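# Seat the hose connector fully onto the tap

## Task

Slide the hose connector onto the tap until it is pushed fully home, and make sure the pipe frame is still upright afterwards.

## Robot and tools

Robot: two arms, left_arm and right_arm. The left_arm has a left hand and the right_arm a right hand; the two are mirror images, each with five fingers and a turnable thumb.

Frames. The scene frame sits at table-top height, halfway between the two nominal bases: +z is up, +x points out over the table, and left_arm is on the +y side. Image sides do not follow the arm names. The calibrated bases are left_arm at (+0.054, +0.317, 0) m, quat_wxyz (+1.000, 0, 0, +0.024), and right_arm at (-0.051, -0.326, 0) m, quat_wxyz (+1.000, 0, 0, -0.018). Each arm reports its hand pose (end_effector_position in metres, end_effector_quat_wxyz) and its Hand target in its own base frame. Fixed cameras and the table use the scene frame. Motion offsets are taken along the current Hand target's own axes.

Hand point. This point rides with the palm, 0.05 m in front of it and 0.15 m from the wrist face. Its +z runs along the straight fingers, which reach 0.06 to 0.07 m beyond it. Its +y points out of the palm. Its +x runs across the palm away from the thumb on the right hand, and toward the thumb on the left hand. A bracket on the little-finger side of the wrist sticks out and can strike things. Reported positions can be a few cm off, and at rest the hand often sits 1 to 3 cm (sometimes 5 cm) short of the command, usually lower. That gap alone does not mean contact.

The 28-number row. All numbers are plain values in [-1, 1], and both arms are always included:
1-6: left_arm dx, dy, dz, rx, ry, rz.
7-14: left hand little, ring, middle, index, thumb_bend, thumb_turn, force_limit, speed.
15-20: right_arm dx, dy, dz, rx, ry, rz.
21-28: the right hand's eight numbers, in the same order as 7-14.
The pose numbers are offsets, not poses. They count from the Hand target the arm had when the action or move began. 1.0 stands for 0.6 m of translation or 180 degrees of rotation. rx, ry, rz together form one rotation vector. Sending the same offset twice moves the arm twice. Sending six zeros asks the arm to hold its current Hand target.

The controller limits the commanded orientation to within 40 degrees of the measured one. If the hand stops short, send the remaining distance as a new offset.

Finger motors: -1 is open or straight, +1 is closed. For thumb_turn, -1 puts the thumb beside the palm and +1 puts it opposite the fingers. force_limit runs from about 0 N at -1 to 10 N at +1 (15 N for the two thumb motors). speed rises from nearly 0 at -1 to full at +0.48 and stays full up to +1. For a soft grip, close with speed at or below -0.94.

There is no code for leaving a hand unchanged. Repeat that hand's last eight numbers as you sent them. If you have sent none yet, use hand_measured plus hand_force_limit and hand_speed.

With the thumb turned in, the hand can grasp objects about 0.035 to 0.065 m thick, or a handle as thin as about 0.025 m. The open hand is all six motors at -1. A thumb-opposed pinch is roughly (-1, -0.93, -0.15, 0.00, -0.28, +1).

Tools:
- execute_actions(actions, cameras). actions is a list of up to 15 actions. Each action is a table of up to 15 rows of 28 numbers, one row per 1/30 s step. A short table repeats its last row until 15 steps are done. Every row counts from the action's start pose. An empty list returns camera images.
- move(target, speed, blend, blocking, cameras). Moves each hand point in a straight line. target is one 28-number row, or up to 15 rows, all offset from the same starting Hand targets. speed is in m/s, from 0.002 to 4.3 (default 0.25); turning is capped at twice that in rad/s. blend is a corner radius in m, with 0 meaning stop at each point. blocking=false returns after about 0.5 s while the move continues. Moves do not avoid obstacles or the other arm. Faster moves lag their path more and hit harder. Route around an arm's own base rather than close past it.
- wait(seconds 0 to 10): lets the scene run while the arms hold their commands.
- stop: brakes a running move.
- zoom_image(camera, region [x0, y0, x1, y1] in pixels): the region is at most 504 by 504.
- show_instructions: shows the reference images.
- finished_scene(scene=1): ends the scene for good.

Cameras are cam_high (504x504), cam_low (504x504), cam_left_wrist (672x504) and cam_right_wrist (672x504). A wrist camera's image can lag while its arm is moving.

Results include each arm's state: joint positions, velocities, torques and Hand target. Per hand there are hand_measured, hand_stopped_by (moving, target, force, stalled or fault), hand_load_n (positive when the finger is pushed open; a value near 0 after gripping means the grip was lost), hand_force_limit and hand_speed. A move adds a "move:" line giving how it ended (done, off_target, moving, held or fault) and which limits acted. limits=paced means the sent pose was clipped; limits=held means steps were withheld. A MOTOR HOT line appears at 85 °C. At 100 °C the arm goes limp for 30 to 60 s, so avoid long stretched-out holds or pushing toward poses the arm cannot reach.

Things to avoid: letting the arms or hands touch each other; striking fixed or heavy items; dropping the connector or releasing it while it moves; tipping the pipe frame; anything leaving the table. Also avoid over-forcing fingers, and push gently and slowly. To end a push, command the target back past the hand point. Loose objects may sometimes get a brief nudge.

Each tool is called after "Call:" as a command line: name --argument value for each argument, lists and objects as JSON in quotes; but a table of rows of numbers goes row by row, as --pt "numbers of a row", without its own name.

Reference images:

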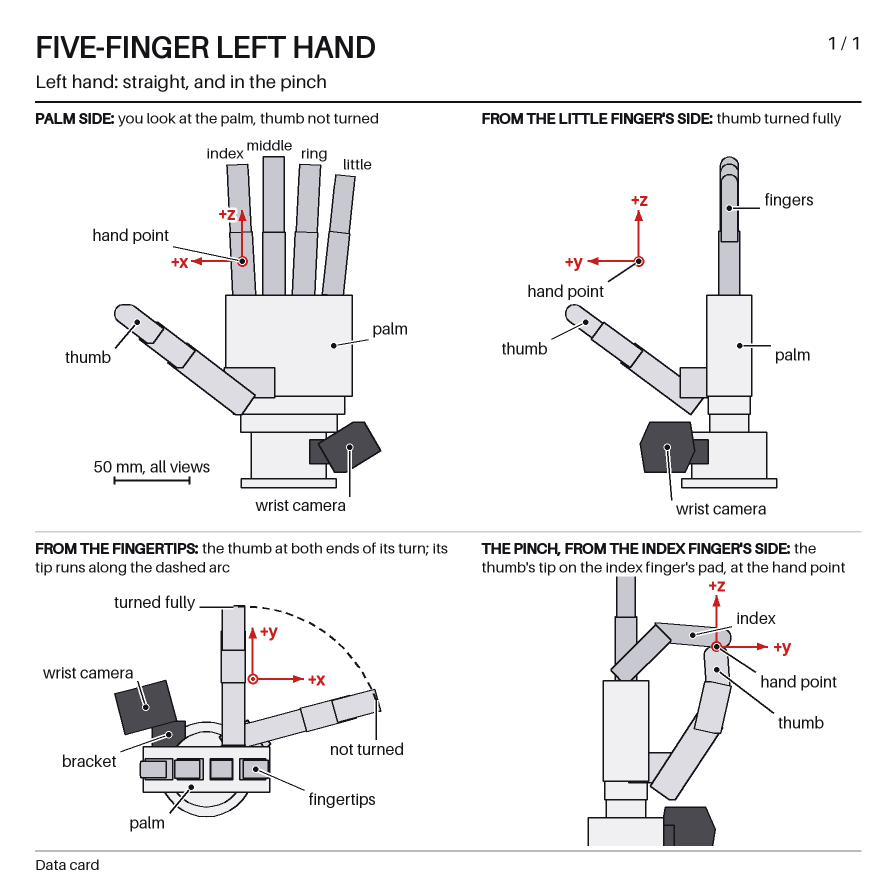

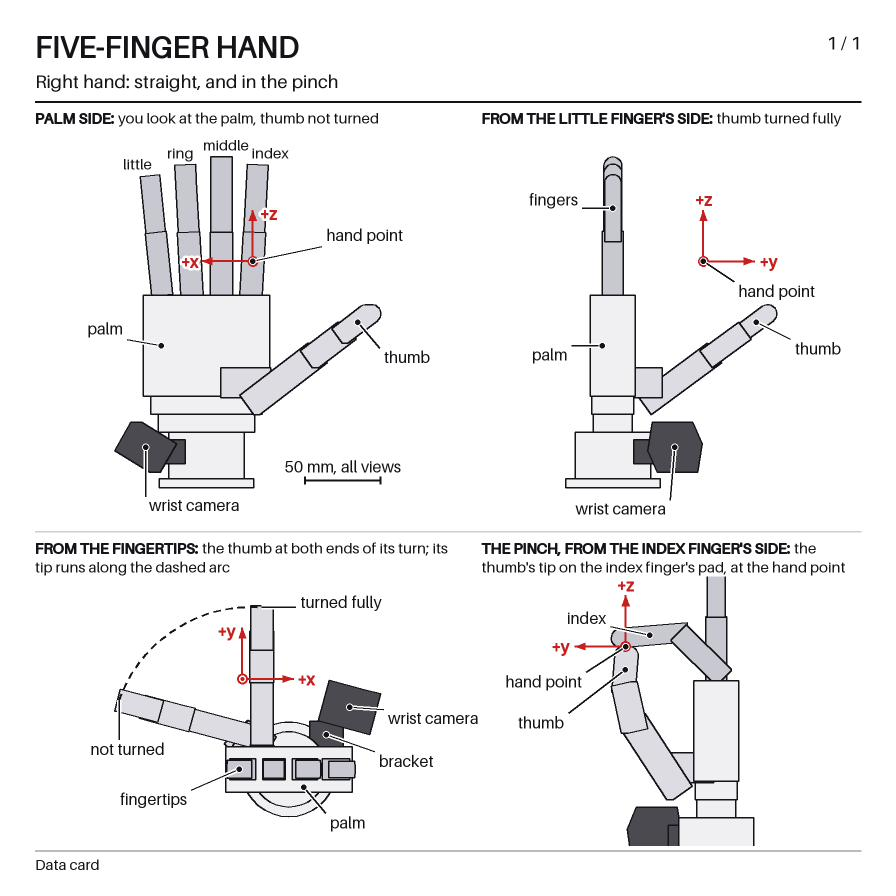

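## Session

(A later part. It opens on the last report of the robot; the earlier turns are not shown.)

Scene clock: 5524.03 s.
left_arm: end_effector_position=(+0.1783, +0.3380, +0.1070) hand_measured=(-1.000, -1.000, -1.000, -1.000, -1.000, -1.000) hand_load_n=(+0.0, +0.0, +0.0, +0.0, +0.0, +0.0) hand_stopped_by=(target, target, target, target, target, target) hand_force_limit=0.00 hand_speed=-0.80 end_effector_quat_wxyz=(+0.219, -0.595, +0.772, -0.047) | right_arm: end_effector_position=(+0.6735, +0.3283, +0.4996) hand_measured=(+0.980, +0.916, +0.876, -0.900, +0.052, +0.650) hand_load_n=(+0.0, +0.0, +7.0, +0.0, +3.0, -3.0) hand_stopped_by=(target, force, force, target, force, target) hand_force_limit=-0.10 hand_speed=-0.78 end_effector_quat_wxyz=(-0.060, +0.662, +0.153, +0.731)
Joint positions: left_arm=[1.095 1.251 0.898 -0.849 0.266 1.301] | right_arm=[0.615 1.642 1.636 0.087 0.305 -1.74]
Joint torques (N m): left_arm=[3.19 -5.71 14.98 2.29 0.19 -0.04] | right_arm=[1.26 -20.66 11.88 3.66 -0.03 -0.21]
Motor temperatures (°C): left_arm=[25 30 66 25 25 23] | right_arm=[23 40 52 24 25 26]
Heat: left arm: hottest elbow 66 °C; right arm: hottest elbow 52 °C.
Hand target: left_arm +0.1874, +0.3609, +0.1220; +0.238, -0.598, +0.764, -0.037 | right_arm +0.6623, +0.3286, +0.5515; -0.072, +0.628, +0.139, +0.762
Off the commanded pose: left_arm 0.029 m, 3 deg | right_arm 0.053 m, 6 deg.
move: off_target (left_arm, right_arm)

Call:
wait --seconds 0.1 --cameras '["cam_high", "cam_low", "cam_right_wrist"]'

Call:
zoom_image --camera "cam_high" --region '[249, 158, 277, 186]'

Call:
zoom_image --camera "cam_low" --region '[220, 168, 238, 188]'

Call:
zoom_image --camera "cam_right_wrist" --region '[100, 230, 300, 430]'

Scene clock: 5532.00 s.
left_arm: end_effector_position=(+0.1783, +0.3380, +0.1070) hand_measured=(-1.000, -1.000, -1.000, -1.000, -1.000, -1.000) hand_load_n=(+0.0, +0.0, -0.5, +0.0, +0.0, +0.0) hand_stopped_by=(target, target, target, target, target, target) hand_force_limit=0.00 hand_speed=-0.80 end_effector_quat_wxyz=(+0.219, -0.595, +0.772, -0.047) | right_arm: end_effector_position=(+0.6735, +0.3283, +0.4997) hand_measured=(+0.980, +0.916, +0.876, -0.900, +0.052, +0.650) hand_load_n=(-0.5, +0.0, +7.0, +0.0, +3.0, -3.5) hand_stopped_by=(target, force, force, target, force, target) hand_force_limit=-0.10 hand_speed=-0.78 end_effector_quat_wxyz=(-0.059, +0.662, +0.153, +0.731)
Joint positions: left_arm=[1.095 1.251 0.898 -0.849 0.266 1.301] | right_arm=[0.615 1.642 1.636 0.087 0.305 -1.742]
Joint torques (N m): left_arm=[3.19 -5.71 14.98 2.3 0.19 -0.04] | right_arm=[1.26 -20.66 11.85 3.64 -0.03 -0.16]
Motor temperatures (°C): left_arm=[25 30 66 25 25 23] | right_arm=[23 40 51 24 25 26]
Heat: left arm: hottest elbow 66 °C; right arm: hottest elbow 51 °C.
Hand target: left_arm +0.1874, +0.3609, +0.1220; +0.238, -0.598, +0.764, -0.037 | right_arm +0.6623, +0.3286, +0.5515; -0.072, +0.628, +0.139, +0.762
Off the commanded pose: left_arm 0.029 m, 3 deg | right_arm 0.053 m, 6 deg.
wait: 0.10 s; at rest from the start
camera_calibration:
cam_right_wrist: T_world_to_cam=[[0.223123, -0.886063, 0.406335, -0.0667733], [-0.423551, -0.463562, -0.778277, 0.812292], [0.877964, 0.00154799, -0.478724, -0.242255], [0, 0, 0, 1]] pos_world=[0.571637, 0.317757, 0.543348]
Images, in order (width x height): cam_high 504x504, cam_low 504x504, cam_right_wrist 672x504.

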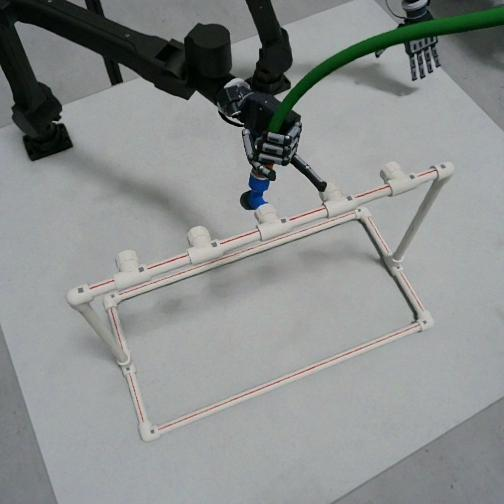

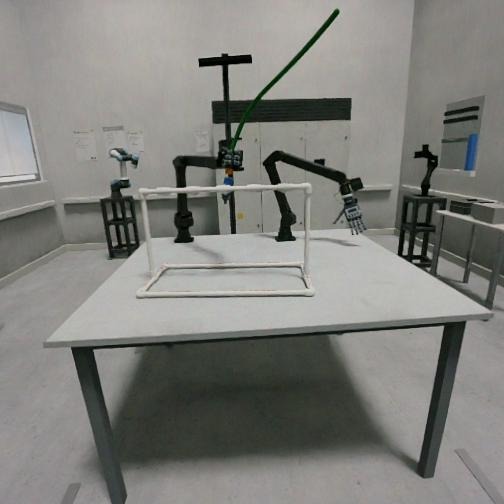

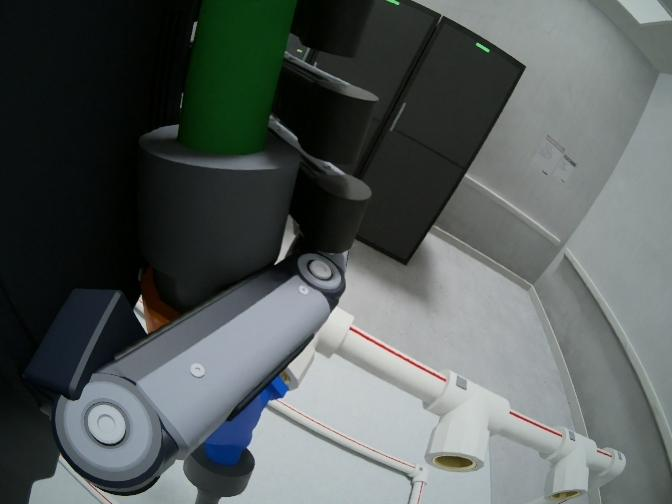

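Scaled by 18.000.

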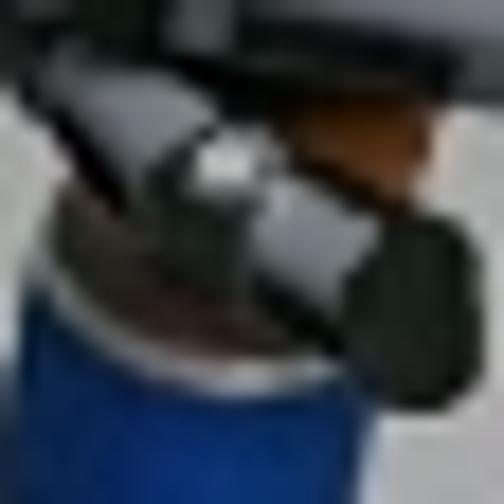

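Scaled by 25.200.

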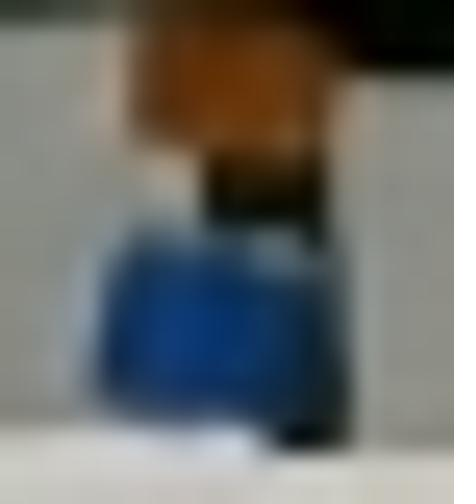

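Scaled by 2.520 from the camera's 672x504 image, which has a finer 960x720 frame.

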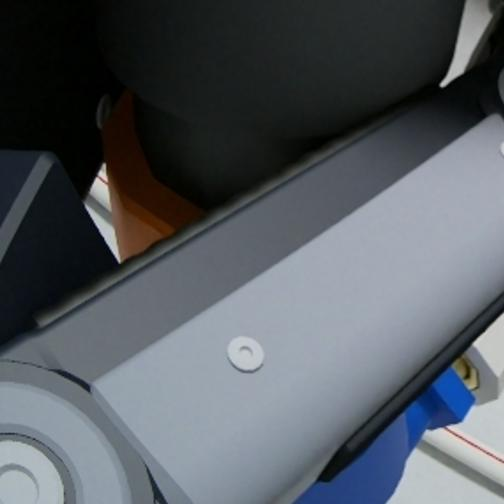

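Call:
move --target '[0,0,0,0,0,0,-1,-1,-1,-1,-1,-1,0,-0.8,0,0,0,0,0,0,0.98,0.98,0.985,-0.9,0.64,0.65,-0.05,-0.78]' --speed 0.04

Scene clock: 5629.57 s.
left_arm: end_effector_position=(+0.1783, +0.3380, +0.1070) hand_measured=(-1.000, -1.000, -1.000, -1.000, -1.000, -1.000) hand_load_n=(+0.0, +0.0, +0.0, +0.0, +0.0, -0.5) hand_stopped_by=(target, target, target, target, target, target) hand_force_limit=0.00 hand_speed=-0.80 end_effector_quat_wxyz=(+0.219, -0.595, +0.772, -0.047) | right_arm: end_effector_position=(+0.6735, +0.3283, +0.4997) hand_measured=(+0.980, +0.916, +0.876, -0.900, +0.088, +0.650) hand_load_n=(+0.0, +0.5, +7.0, +0.0, +7.5, -1.5) hand_stopped_by=(target, force, force, target, force, target) hand_force_limit=-0.05 hand_speed=-0.78 end_effector_quat_wxyz=(-0.059, +0.662, +0.153, +0.731)
Joint positions: left_arm=[1.095 1.251 0.898 -0.849 0.266 1.301] | right_arm=[0.615 1.642 1.636 0.087 0.305 -1.742]
Joint torques (N m): left_arm=[3.19 -5.77 14.99 2.3 0.19 -0.04] | right_arm=[1.2 -20.89 11.88 3.62 -0.03 -0.17]
Motor temperatures (°C): left_arm=[25 30 66 25 25 23] | right_arm=[23 41 51 24 24 25]
Heat: left arm: hottest elbow 66 °C; right arm: hottest elbow 51 °C.
Hand target: left_arm +0.1874, +0.3609, +0.1220; +0.238, -0.598, +0.764, -0.037 | right_arm +0.6623, +0.3286, +0.5515; -0.072, +0.628, +0.139, +0.762
Off the commanded pose: left_arm 0.029 m, 3 deg | right_arm 0.053 m, 6 deg.
move: off_target (left_arm, right_arm)

Call:
wait --seconds 0 --cameras '["cam_high", "cam_low"]'

Scene clock: 5668.10 s.
left_arm: end_effector_position=(+0.1783, +0.3380, +0.1070) hand_measured=(-1.000, -1.000, -1.000, -1.000, -1.000, -1.000) hand_load_n=(+0.0, +0.0, +0.0, +0.0, +0.0, +0.0) hand_stopped_by=(target, target, target, target, target, target) hand_force_limit=0.00 hand_speed=-0.80 end_effector_quat_wxyz=(+0.219, -0.595, +0.772, -0.047) | right_arm: end_effector_position=(+0.6735, +0.3283, +0.4997) hand_measured=(+0.980, +0.916, +0.876, -0.900, +0.088, +0.650) hand_load_n=(+0.0, +0.0, +7.0, +0.0, +7.5, -1.0) hand_stopped_by=(target, force, force, target, force, target) hand_force_limit=-0.05 hand_speed=-0.78 end_effector_quat_wxyz=(-0.059, +0.662, +0.153, +0.731)
Joint positions: left_arm=[1.095 1.251 0.898 -0.849 0.266 1.301] | right_arm=[0.615 1.642 1.636 0.087 0.305 -1.742]
Joint torques (N m): left_arm=[3.25 -5.77 14.98 2.3 0.19 -0.04] | right_arm=[1.2 -20.72 11.88 3.63 -0.03 -0.17]
Motor temperatures (°C): left_arm=[25 30 66 25 25 23] | right_arm=[23 42 51 24 24 25]
Heat: left arm: hottest elbow 66 °C; right arm: hottest elbow 51 °C.
Hand target: left_arm +0.1874, +0.3609, +0.1220; +0.238, -0.598, +0.764, -0.037 | right_arm +0.6623, +0.3286, +0.5515; -0.072, +0.628, +0.139, +0.762
Off the commanded pose: left_arm 0.029 m, 3 deg | right_arm 0.053 m, 6 deg.
Images, in order (width x height): cam_high 504x504, cam_low 504x504.

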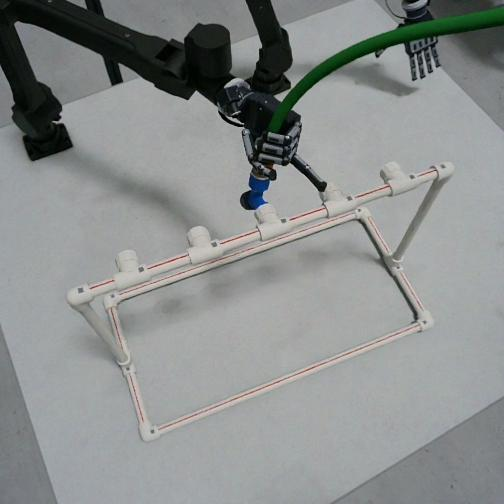

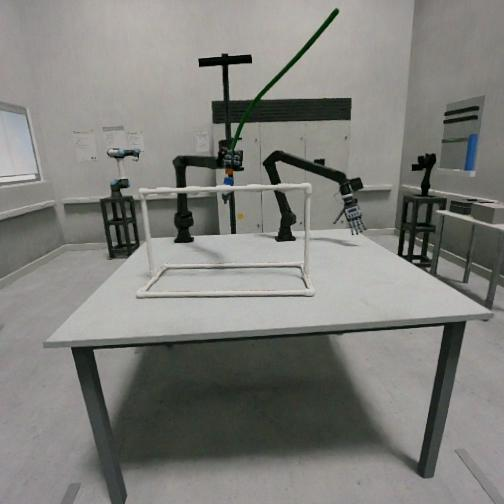

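Call:
zoom_image --camera "cam_high" --region '[225, 130, 305, 210]'

Call:
zoom_image --camera "cam_low" --region '[205, 145, 255, 195]'

Scaled by 6.300.

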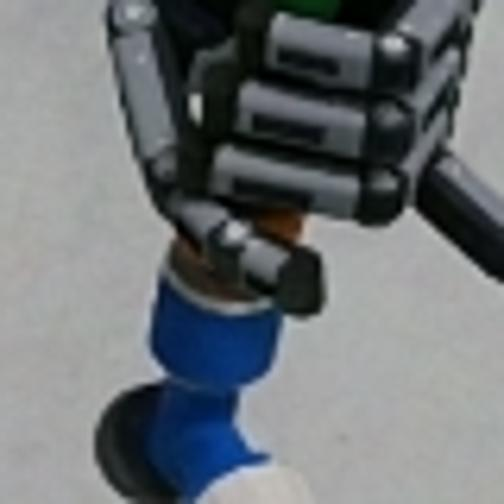

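Scaled by 10.080.

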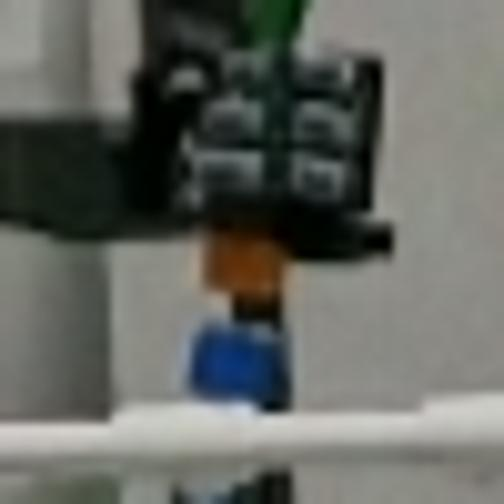

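Call:
move --target '[0,0,0,0,0,0,-1,-1,-1,-1,-1,-1,0,-0.8,-0.1342,-0.0212,-0.0022,0,-0.0494,0,0.98,0.98,0.985,-0.9,0.64,0.65,-0.05,-0.78]' --speed 0.04 --cameras '["cam_high", "cam_low"]'

Scene clock: 5695.43 s.
left_arm: end_effector_position=(+0.1783, +0.3380, +0.1070) hand_measured=(-1.000, -1.000, -1.000, -1.000, -1.000, -1.000) hand_load_n=(+0.0, +0.0, +0.0, +0.0, +0.0, -0.5) hand_stopped_by=(target, target, target, target, target, target) hand_force_limit=0.00 hand_speed=-0.80 end_effector_quat_wxyz=(+0.219, -0.595, +0.772, -0.047) | right_arm: end_effector_position=(+0.6736, +0.3254, +0.4864) hand_measured=(+0.980, +0.916, +0.876, -0.900, +0.088, +0.650) hand_load_n=(+0.0, +0.0, +6.5, +0.0, +7.5, -1.5) hand_stopped_by=(target, force, force, target, force, target) hand_force_limit=-0.05 hand_speed=-0.78 end_effector_quat_wxyz=(-0.052, +0.674, +0.149, +0.722)
Joint positions: left_arm=[1.095 1.251 0.898 -0.849 0.266 1.301] | right_arm=[0.616 1.645 1.626 0.069 0.328 -1.732]
Joint torques (N m): left_arm=[3.25 -5.66 14.99 2.3 0.19 -0.04] | right_arm=[1.26 -17.2 9.18 1.54 0.11 0.22]
Motor temperatures (°C): left_arm=[25 30 66 25 25 23] | right_arm=[23 42 51 24 24 25]
Heat: left arm: hottest elbow 66 °C; right arm: hottest elbow 51 °C.
Hand target: left_arm +0.1874, +0.3609, +0.1220; +0.238, -0.598, +0.764, -0.037 | right_arm +0.6735, +0.3350, +0.4712; -0.061, +0.686, +0.144, +0.711
Off the commanded pose: left_arm 0.029 m, 3 deg | right_arm 0.018 m, 2 deg.
move: off_target (left_arm, right_arm)
Images, in order (width x height): cam_high 504x504, cam_low 504x504.

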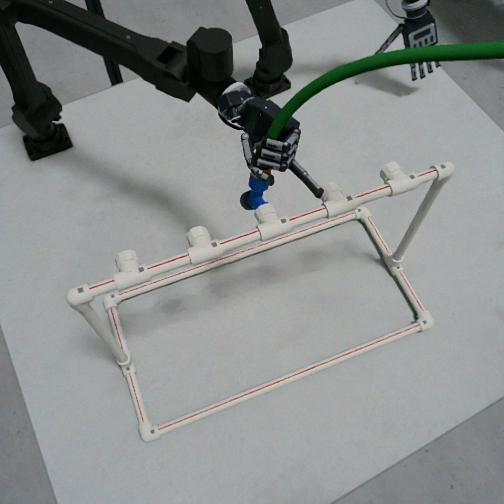

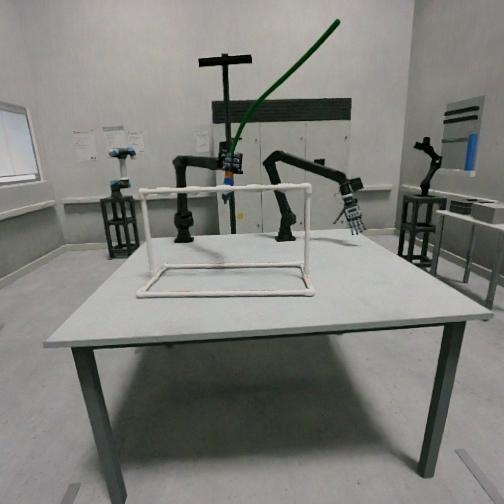

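Call:
zoom_image --camera "cam_high" --region '[225, 130, 305, 210]'

Call:
zoom_image --camera "cam_low" --region '[205, 145, 255, 195]'

Scaled by 6.300.

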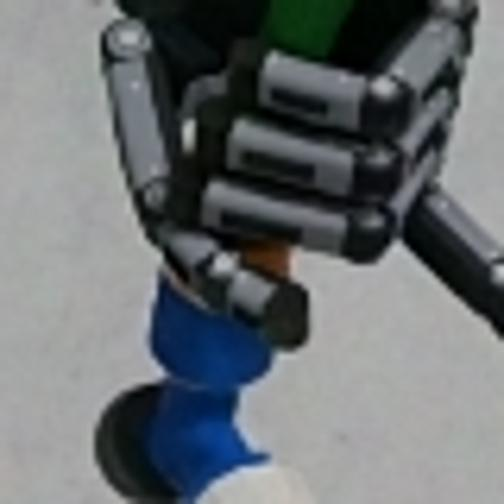

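Scaled by 10.080.

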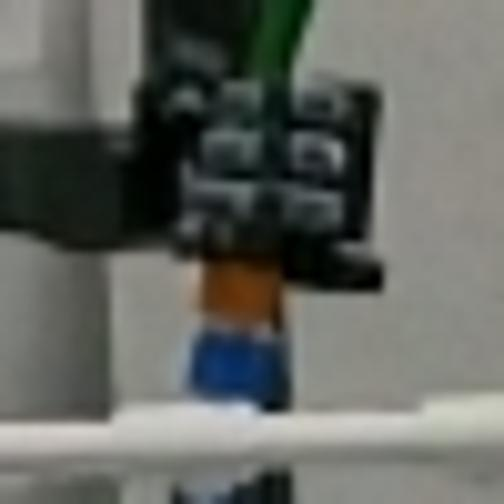

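Call:
move --target '[0,0,0,0,0,0,-1,-1,-1,-1,-1,-1,0,-0.8,-0.107,-0.0214,0.021,0,-0.0517,0,0.98,0.98,0.985,-0.9,0.64,0.65,-0.05,-0.78]' --speed 0.04 --cameras '["cam_high", "cam_low"]'

Call:
zoom_image --camera "cam_high" --region '[225, 130, 305, 210]'

Call:
zoom_image --camera "cam_low" --region '[205, 145, 255, 195]'

Scene clock: 5731.80 s.
left_arm: end_effector_position=(+0.1783, +0.3380, +0.1070) hand_measured=(-1.000, -1.000, -1.000, -1.000, -1.000, -1.000) hand_load_n=(+0.0, +0.0, +0.0, +0.0, +0.0, +0.0) hand_stopped_by=(target, target, target, target, target, target) hand_force_limit=0.00 hand_speed=-0.80 end_effector_quat_wxyz=(+0.219, -0.595, +0.772, -0.047) | right_arm: end_effector_position=(+0.6715, +0.3241, +0.4782) hand_measured=(+0.980, +0.916, +0.876, -0.900, +0.090, +0.650) hand_load_n=(+0.0, +0.0, +5.0, +0.0, +2.5, -3.0) hand_stopped_by=(target, force, force, target, force, target) hand_force_limit=-0.05 hand_speed=-0.78 end_effector_quat_wxyz=(-0.044, +0.698, +0.148, +0.700)
Joint positions: left_arm=[1.095 1.251 0.898 -0.849 0.266 1.301] | right_arm=[0.621 1.647 1.652 -0.023 0.349 -1.711]
Joint torques (N m): left_arm=[3.19 -5.77 14.98 2.29 0.19 -0.04] | right_arm=[1.26 -12.57 8.12 0.17 0.22 0.56]
Motor temperatures (°C): left_arm=[25 30 66 25 25 23] | right_arm=[23 40 50 24 24 26]
Heat: left arm: hottest elbow 66 °C; right arm: hottest elbow 50 °C.
Hand target: left_arm +0.1874, +0.3609, +0.1220; +0.238, -0.598, +0.764, -0.037 | right_arm +0.6853, +0.3436, +0.4063; -0.049, +0.741, +0.149, +0.653
Off the commanded pose: left_arm 0.029 m, 3 deg | right_arm 0.076 m, 7 deg.
move: off_target (left_arm, right_arm)
Images, in order (width x height): cam_high 504x504, cam_low 504x504.

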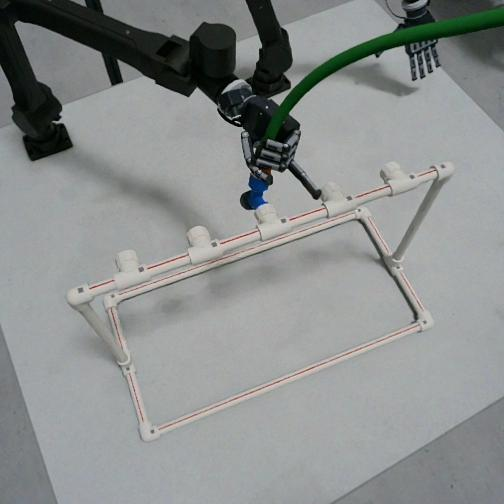

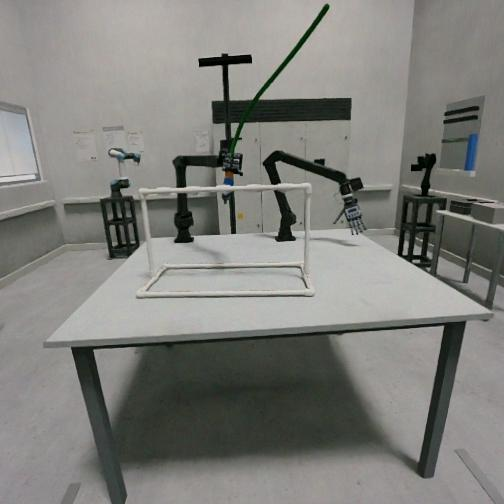

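Scaled by 6.300.

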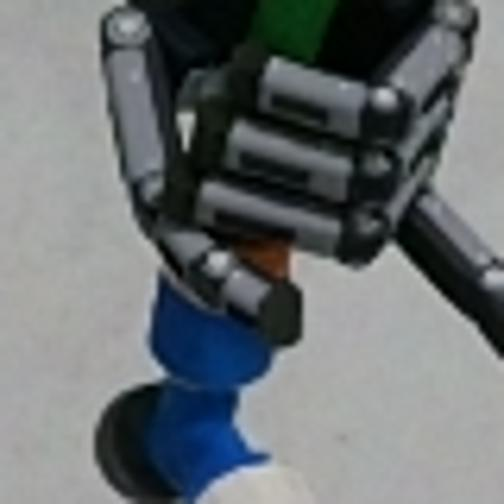

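Scaled by 10.080.

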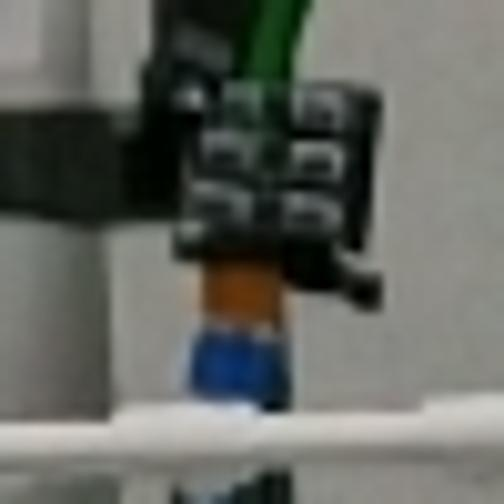

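Call:
wait --seconds 0 --cameras '["cam_left_wrist", "cam_right_wrist"]'

Scene clock: 5841.47 s.
left_arm: end_effector_position=(+0.1783, +0.3380, +0.1070) hand_measured=(-1.000, -1.000, -1.000, -1.000, -1.000, -1.000) hand_load_n=(+0.0, +0.0, +0.0, +0.0, +0.0, +0.0) hand_stopped_by=(target, target, target, target, target, target) hand_force_limit=0.00 hand_speed=-0.80 end_effector_quat_wxyz=(+0.219, -0.595, +0.772, -0.047) | right_arm: end_effector_position=(+0.6716, +0.3241, +0.4779) hand_measured=(+0.980, +0.916, +0.876, -0.900, +0.090, +0.650) hand_load_n=(+0.0, +0.0, +4.5, +0.0, +2.5, -3.5) hand_stopped_by=(target, force, force, target, force, target) hand_force_limit=-0.05 hand_speed=-0.78 end_effector_quat_wxyz=(-0.044, +0.698, +0.148, +0.699)
Joint positions: left_arm=[1.095 1.251 0.898 -0.849 0.266 1.301] | right_arm=[0.621 1.647 1.652 -0.023 0.349 -1.711]
Joint torques (N m): left_arm=[3.25 -5.71 14.99 2.32 0.2 -0.04] | right_arm=[1.26 -12.51 8.1 0.28 0.22 0.56]
Motor temperatures (°C): left_arm=[25 30 66 25 25 23] | right_arm=[23 39 46 23 25 26]
Heat: left arm: hottest elbow 66 °C; right arm: hottest elbow 46 °C.
Hand target: left_arm +0.1874, +0.3609, +0.1220; +0.238, -0.598, +0.764, -0.037 | right_arm +0.6854, +0.3436, +0.4059; -0.049, +0.741, +0.149, +0.653
Off the commanded pose: left_arm 0.029 m, 3 deg | right_arm 0.076 m, 7 deg.
camera_calibration:
cam_left_wrist: T_world_to_cam=[[0.843651, -0.477712, 0.245038, -0.0150121], [-0.50365, -0.862282, 0.0529808, 0.393318], [0.185982, -0.16811, -0.968065, 0.242355], [0, 0, 0, 1]] pos_world=[0.165686, 0.372722, 0.217455]
cam_right_wrist: T_world_to_cam=[[0.226906, -0.883641, 0.409503, -0.0659919], [-0.508685, -0.466088, -0.72388, 0.824564], [0.830514, -0.0440548, -0.555253, -0.167837], [0, 0, 0, 1]] pos_world=[0.573808, 0.318612, 0.530717]
Images, in order (width x height): cam_left_wrist 672x504, cam_right_wrist 672x504.

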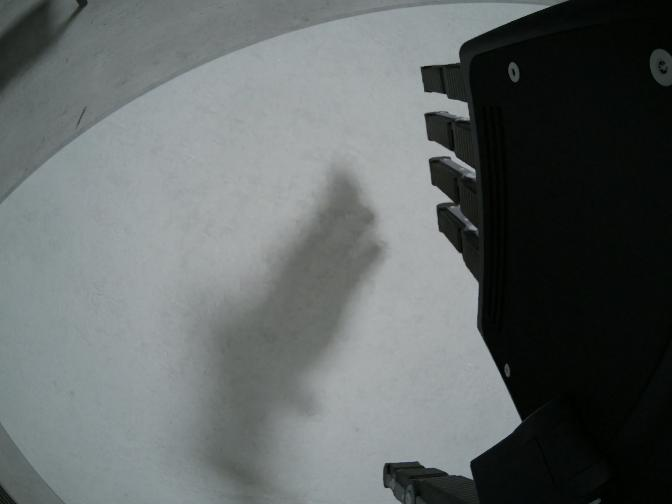

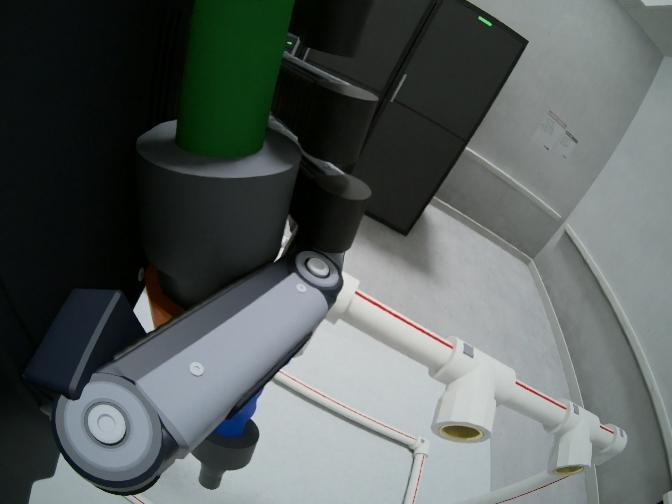

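Call:
zoom_image --camera "cam_right_wrist" --region '[80, 240, 340, 500]'

Scaled by 1.938 from the camera's 672x504 image, which has a finer 960x720 frame.

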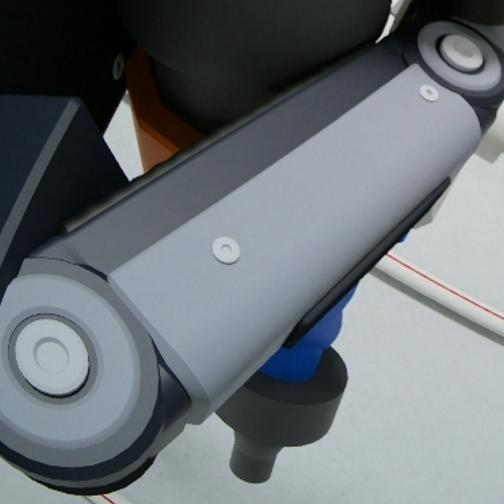

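Call:
move --pt "0.0902 -0.278 -0.317 0.2 0.145 0.036 -1 -1 -1 -1 -1 -1 0 -0.8 0 0 0 0 0 0 0.98 0.98 0.985 -0.9 0.64 0.65 -0.05 -0.78" --pt "0.524 -0.848 -0.498 0.399 0.29 0.072 -1 -1 -1 -1 -1 -1 0 -0.8 0 0 0 0 0 0 0.98 0.98 0.985 -0.9 0.64 0.65 -0.05 -0.78" --speed 0.3 --blend '[0.05, 0]' --cameras '["all"]'

Scene clock: 5998.10 s.
left_arm: end_effector_position=(+0.4715, -0.1427, +0.4606) hand_measured=(-1.000, -1.000, -1.000, -1.000, -1.000, -1.000) hand_load_n=(+0.0, +0.0, +0.0, +0.0, +0.0, -0.5) hand_stopped_by=(target, target, target, target, target, target) hand_force_limit=0.00 hand_speed=-0.80 end_effector_quat_wxyz=(+0.197, -0.195, +0.682, -0.677) | right_arm: end_effector_position=(+0.6716, +0.3241, +0.4779) hand_measured=(+0.980, +0.916, +0.876, -0.900, +0.090, +0.650) hand_load_n=(+0.0, +0.0, +4.5, +0.0, +2.0, -3.0) hand_stopped_by=(target, force, force, target, force, target) hand_force_limit=-0.05 hand_speed=-0.78 end_effector_quat_wxyz=(-0.044, +0.698, +0.148, +0.699)
Joint positions: left_arm=[0.096 1.179 1.223 -0.056 1.106 0.016] | right_arm=[0.621 1.647 1.652 -0.023 0.349 -1.711]
Joint torques (N m): left_arm=[2.67 -8.53 9.94 3.15 -0.04 -0.02] | right_arm=[1.26 -12.51 8.12 0.23 0.2 0.56]
Motor temperatures (°C): left_arm=[25 30 66 25 25 23] | right_arm=[23 38 45 23 25 26]
Heat: left arm: hottest elbow 66 °C; right arm: hottest elbow 45 °C.
Hand target: left_arm +0.4679, -0.1432, +0.4598; +0.197, -0.197, +0.679, -0.679 | right_arm +0.6854, +0.3436, +0.4059; -0.049, +0.741, +0.149, +0.653
Off the commanded pose: left_arm 0.004 m, 0 deg | right_arm 0.076 m, 7 deg.
move: off_target (right_arm)
camera_calibration:
cam_left_wrist: T_world_to_cam=[[-0.171677, -0.139811, 0.975182, -0.388009], [-0.973488, -0.127808, -0.189702, 0.545904], [0.151159, -0.981895, -0.114163, -0.0438057], [0, 0, 0, 1]] pos_world=[0.47144, -0.0274896, 0.476937]
cam_right_wrist: T_world_to_cam=[[0.226906, -0.883641, 0.409503, -0.0659919], [-0.508685, -0.466088, -0.72388, 0.824564], [0.830514, -0.0440548, -0.555253, -0.167837], [0, 0, 0, 1]] pos_world=[0.573808, 0.318612, 0.530717]

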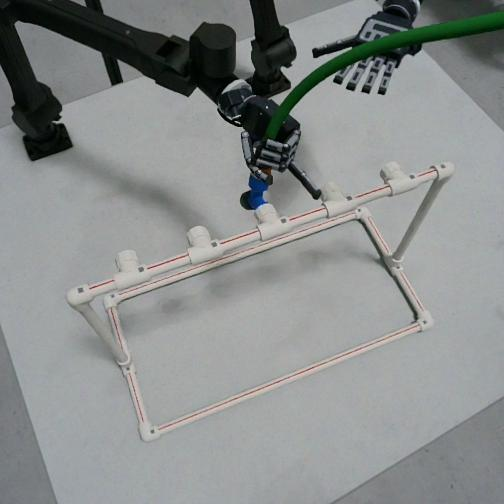

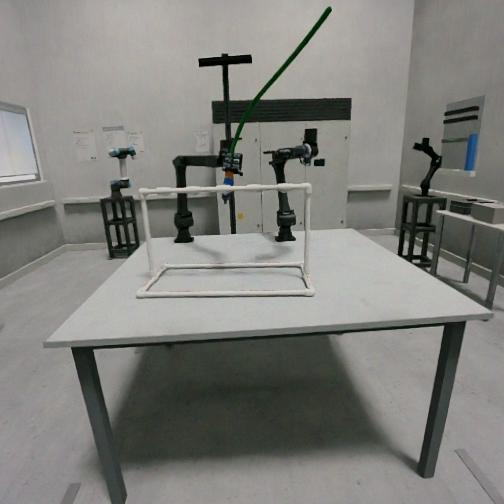

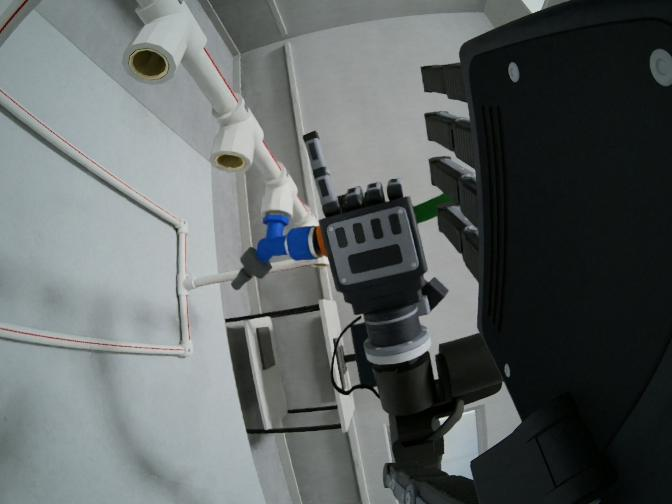

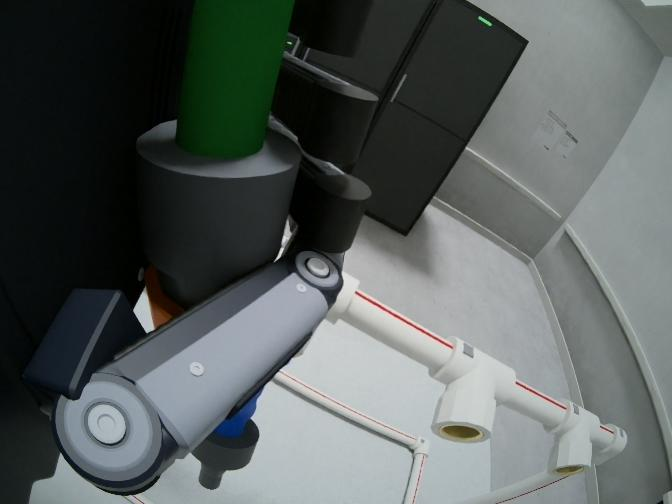

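Excellent view. Zoom at native resolution.

Call:
zoom_image --camera "cam_left_wrist" --region '[225, 180, 355, 310]'

Scaled by 3.877 from the camera's 672x504 image, which has a finer 960x720 frame.

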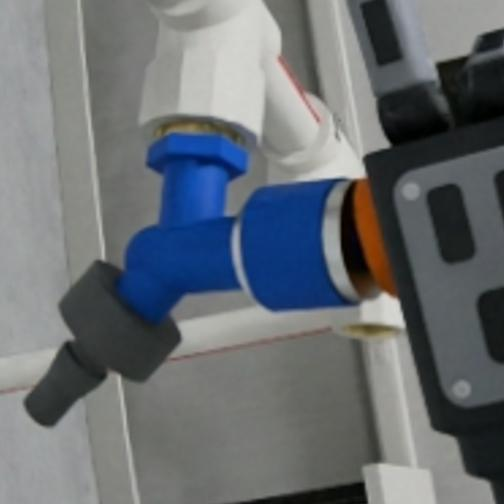

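Call:
zoom_image --camera "cam_left_wrist" --region '[280, 215, 340, 275]'

Scaled by 8.400 from the camera's 672x504 image, which has a finer 960x720 frame.

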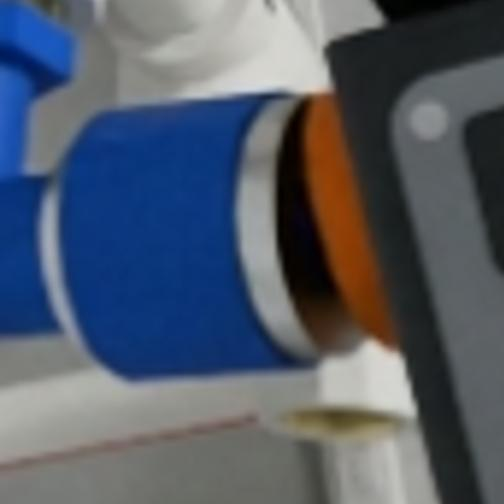

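Call:
move --target '[0,0,0,0,0,0,-1,-1,-1,-1,-1,-1,0,-0.8,0.2282,0.0405,-0.0777,0,0.1028,0,0.98,0.98,0.985,-0.9,0.64,0.65,-0.05,-0.78]' --speed 0.06 --cameras '["all"]'

Call:
zoom_image --camera "cam_left_wrist" --region '[275, 205, 345, 275]'

Scene clock: 6086.03 s.
left_arm: end_effector_position=(+0.4714, -0.1428, +0.4606) hand_measured=(-1.000, -1.000, -1.000, -1.000, -1.000, -1.000) hand_load_n=(+0.0, +0.0, +0.0, +0.0, +0.0, -0.5) hand_stopped_by=(target, target, target, target, target, target) hand_force_limit=0.00 hand_speed=-0.80 end_effector_quat_wxyz=(+0.197, -0.195, +0.682, -0.677) | right_arm: end_effector_position=(+0.6730, +0.3323, +0.5020) hand_measured=(+0.980, +0.916, +0.876, -0.900, +0.090, +0.650) hand_load_n=(+0.0, +0.0, +6.5, +0.0, +3.0, -2.5) hand_stopped_by=(target, force, force, target, force, target) hand_force_limit=-0.05 hand_speed=-0.78 end_effector_quat_wxyz=(-0.061, +0.658, +0.152, +0.735)
Joint positions: left_arm=[0.096 1.179 1.223 -0.056 1.106 0.015] | right_arm=[0.621 1.647 1.639 0.101 0.311 -1.744]
Joint torques (N m): left_arm=[2.67 -8.47 9.92 3.19 -0.04 -0.05] | right_arm=[0.85 -20.95 11.21 3.6 -0.2 -0.15]
Motor temperatures (°C): left_arm=[25 29 56 25 25 23] | right_arm=[23 38 45 23 25 26]
Heat: left arm: hottest elbow 56 °C; right arm: hottest elbow 45 °C.
Hand target: left_arm +0.4679, -0.1432, +0.4598; +0.197, -0.196, +0.679, -0.679 | right_arm +0.6619, +0.3295, +0.5502; -0.073, +0.626, +0.139, +0.764
Off the commanded pose: left_arm 0.004 m, 0 deg | right_arm 0.049 m, 5 deg.
move: off_target (right_arm)
camera_calibration:
cam_left_wrist: T_world_to_cam=[[-0.170755, -0.139192, 0.975432, -0.388464], [-0.973664, -0.127941, -0.188702, 0.545389], [0.151064, -0.981966, -0.113679, -0.0439901], [0, 0, 0, 1]] pos_world=[0.471339, -0.0274899, 0.476835]
cam_right_wrist: T_world_to_cam=[[0.219278, -0.88838, 0.403359, -0.0591734], [-0.414791, -0.459082, -0.785616, 0.812033], [0.8831, 0.00495862, -0.469158, -0.250074], [0, 0, 0, 1]] pos_world=[0.57064, 0.321461, 0.544489]

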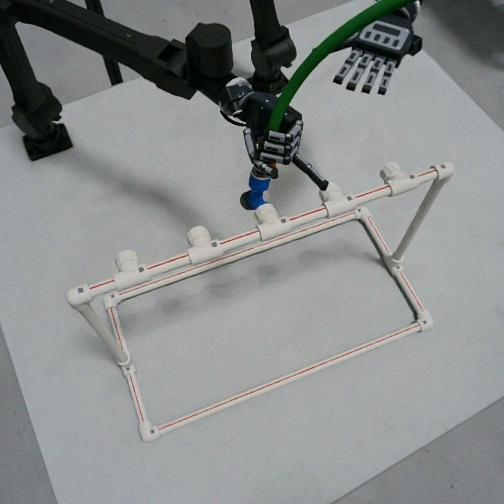

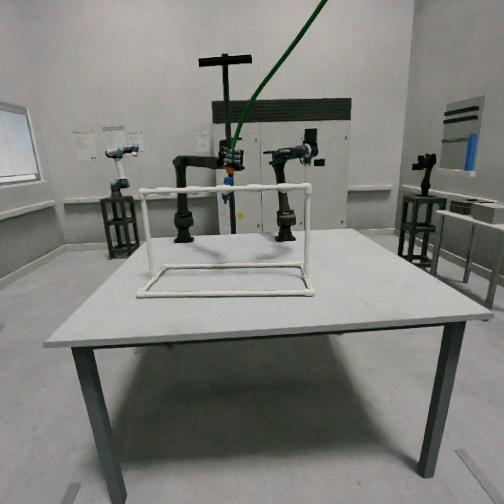

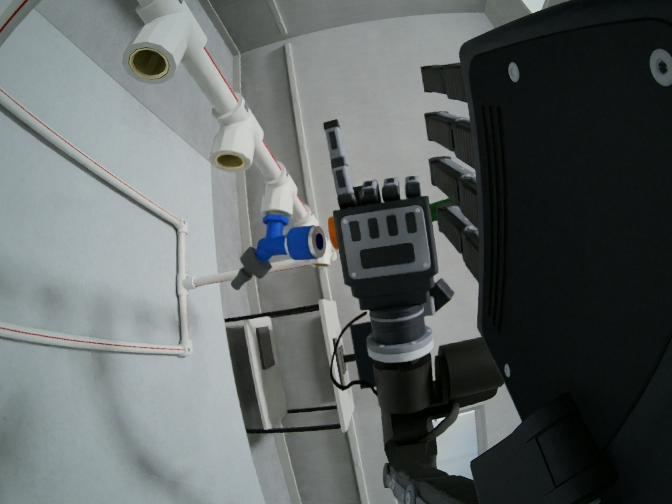

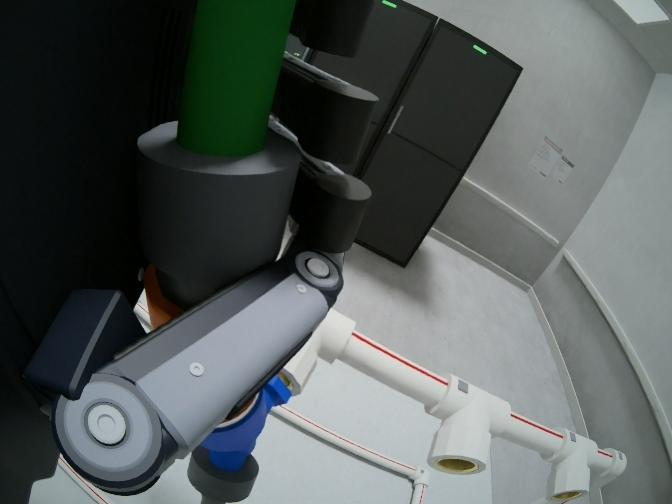

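Scaled by 7.200 from the camera's 672x504 image, which has a finer 960x720 frame.

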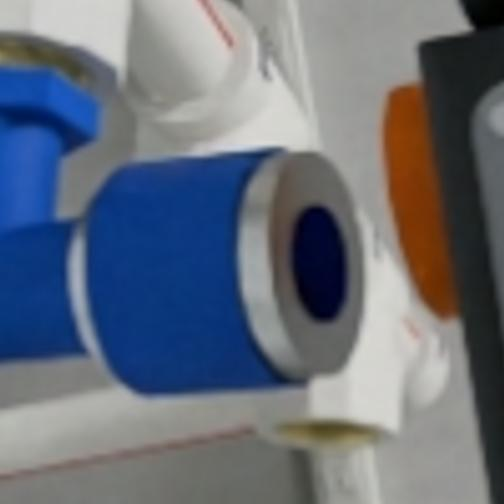

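Call:
zoom_image --camera "cam_left_wrist" --region '[220, 180, 340, 300]'

Call:
zoom_image --camera "cam_high" --region '[220, 140, 300, 220]'

Call:
zoom_image --camera "cam_right_wrist" --region '[130, 330, 330, 504]'

Scaled by 4.200 from the camera's 672x504 image, which has a finer 960x720 frame.

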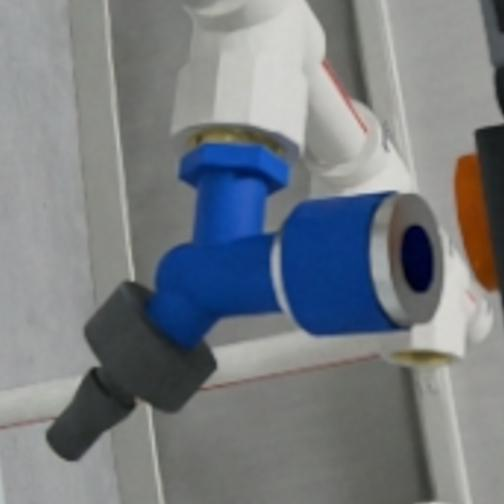

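Scaled by 6.300.

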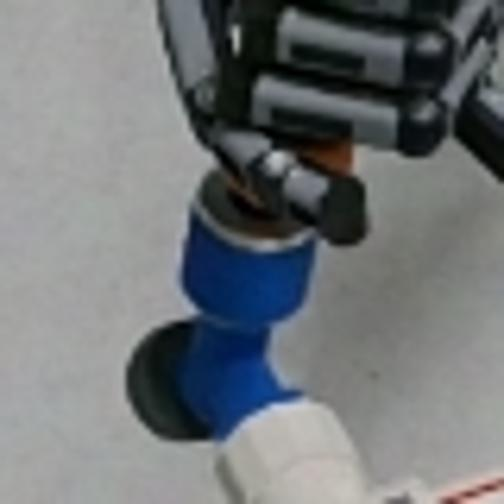

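Scaled by 2.520 from the camera's 672x504 image, which has a finer 960x720 frame.

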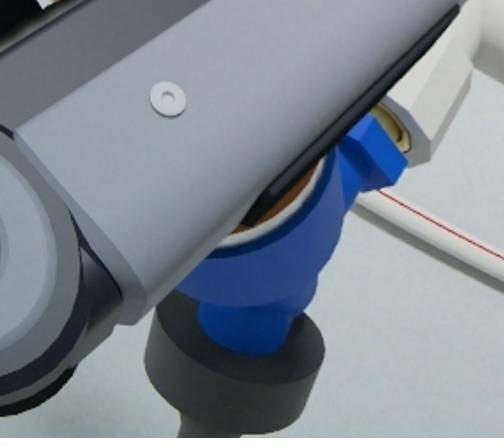

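Call:
execute_actions --actions '[[[0,0,0,0,0,0,-1,-1,-1,-1,-1,-1,0,-0.8,0,0,0,0,0,0,0.98,0.98,0.985,-0.9,0.76,0.65,-0.05,-0.78]]]'

Scene clock: 6384.53 s.
left_arm: end_effector_position=(+0.4714, -0.1428, +0.4606) hand_measured=(-1.000, -1.000, -1.000, -1.000, -1.000, -1.000) hand_load_n=(+0.0, +0.0, +0.0, +0.0, +0.0, +0.0) hand_stopped_by=(target, target, target, target, target, target) hand_force_limit=0.00 hand_speed=-0.80 end_effector_quat_wxyz=(+0.197, -0.195, +0.682, -0.677) | right_arm: end_effector_position=(+0.6730, +0.3323, +0.5020) hand_measured=(+0.980, +0.916, +0.876, -0.900, +0.126, +0.650) hand_load_n=(+0.0, +0.0, +6.0, +0.0, +7.5, -1.0) hand_stopped_by=(target, force, force, target, force, target) hand_force_limit=-0.05 hand_speed=-0.78 end_effector_quat_wxyz=(-0.060, +0.658, +0.152, +0.735)
Joint positions: left_arm=[0.096 1.179 1.223 -0.056 1.106 0.015] | right_arm=[0.621 1.647 1.639 0.101 0.311 -1.744]
Joint torques (N m): left_arm=[2.67 -8.53 9.89 3.21 -0.04 -0.05] | right_arm=[0.91 -20.95 11.22 3.59 -0.19 -0.16]
Motor temperatures (°C): left_arm=[25 30 52 25 25 23] | right_arm=[23 42 52 24 24 26]
Heat: left arm: hottest elbow 52 °C; right arm: hottest elbow 52 °C.
Hand target: left_arm +0.4679, -0.1432, +0.4598; +0.197, -0.196, +0.679, -0.679 | right_arm +0.6620, +0.3295, +0.5502; -0.073, +0.626, +0.139, +0.764
Off the commanded pose: left_arm 0.004 m, 0 deg | right_arm 0.049 m, 5 deg.


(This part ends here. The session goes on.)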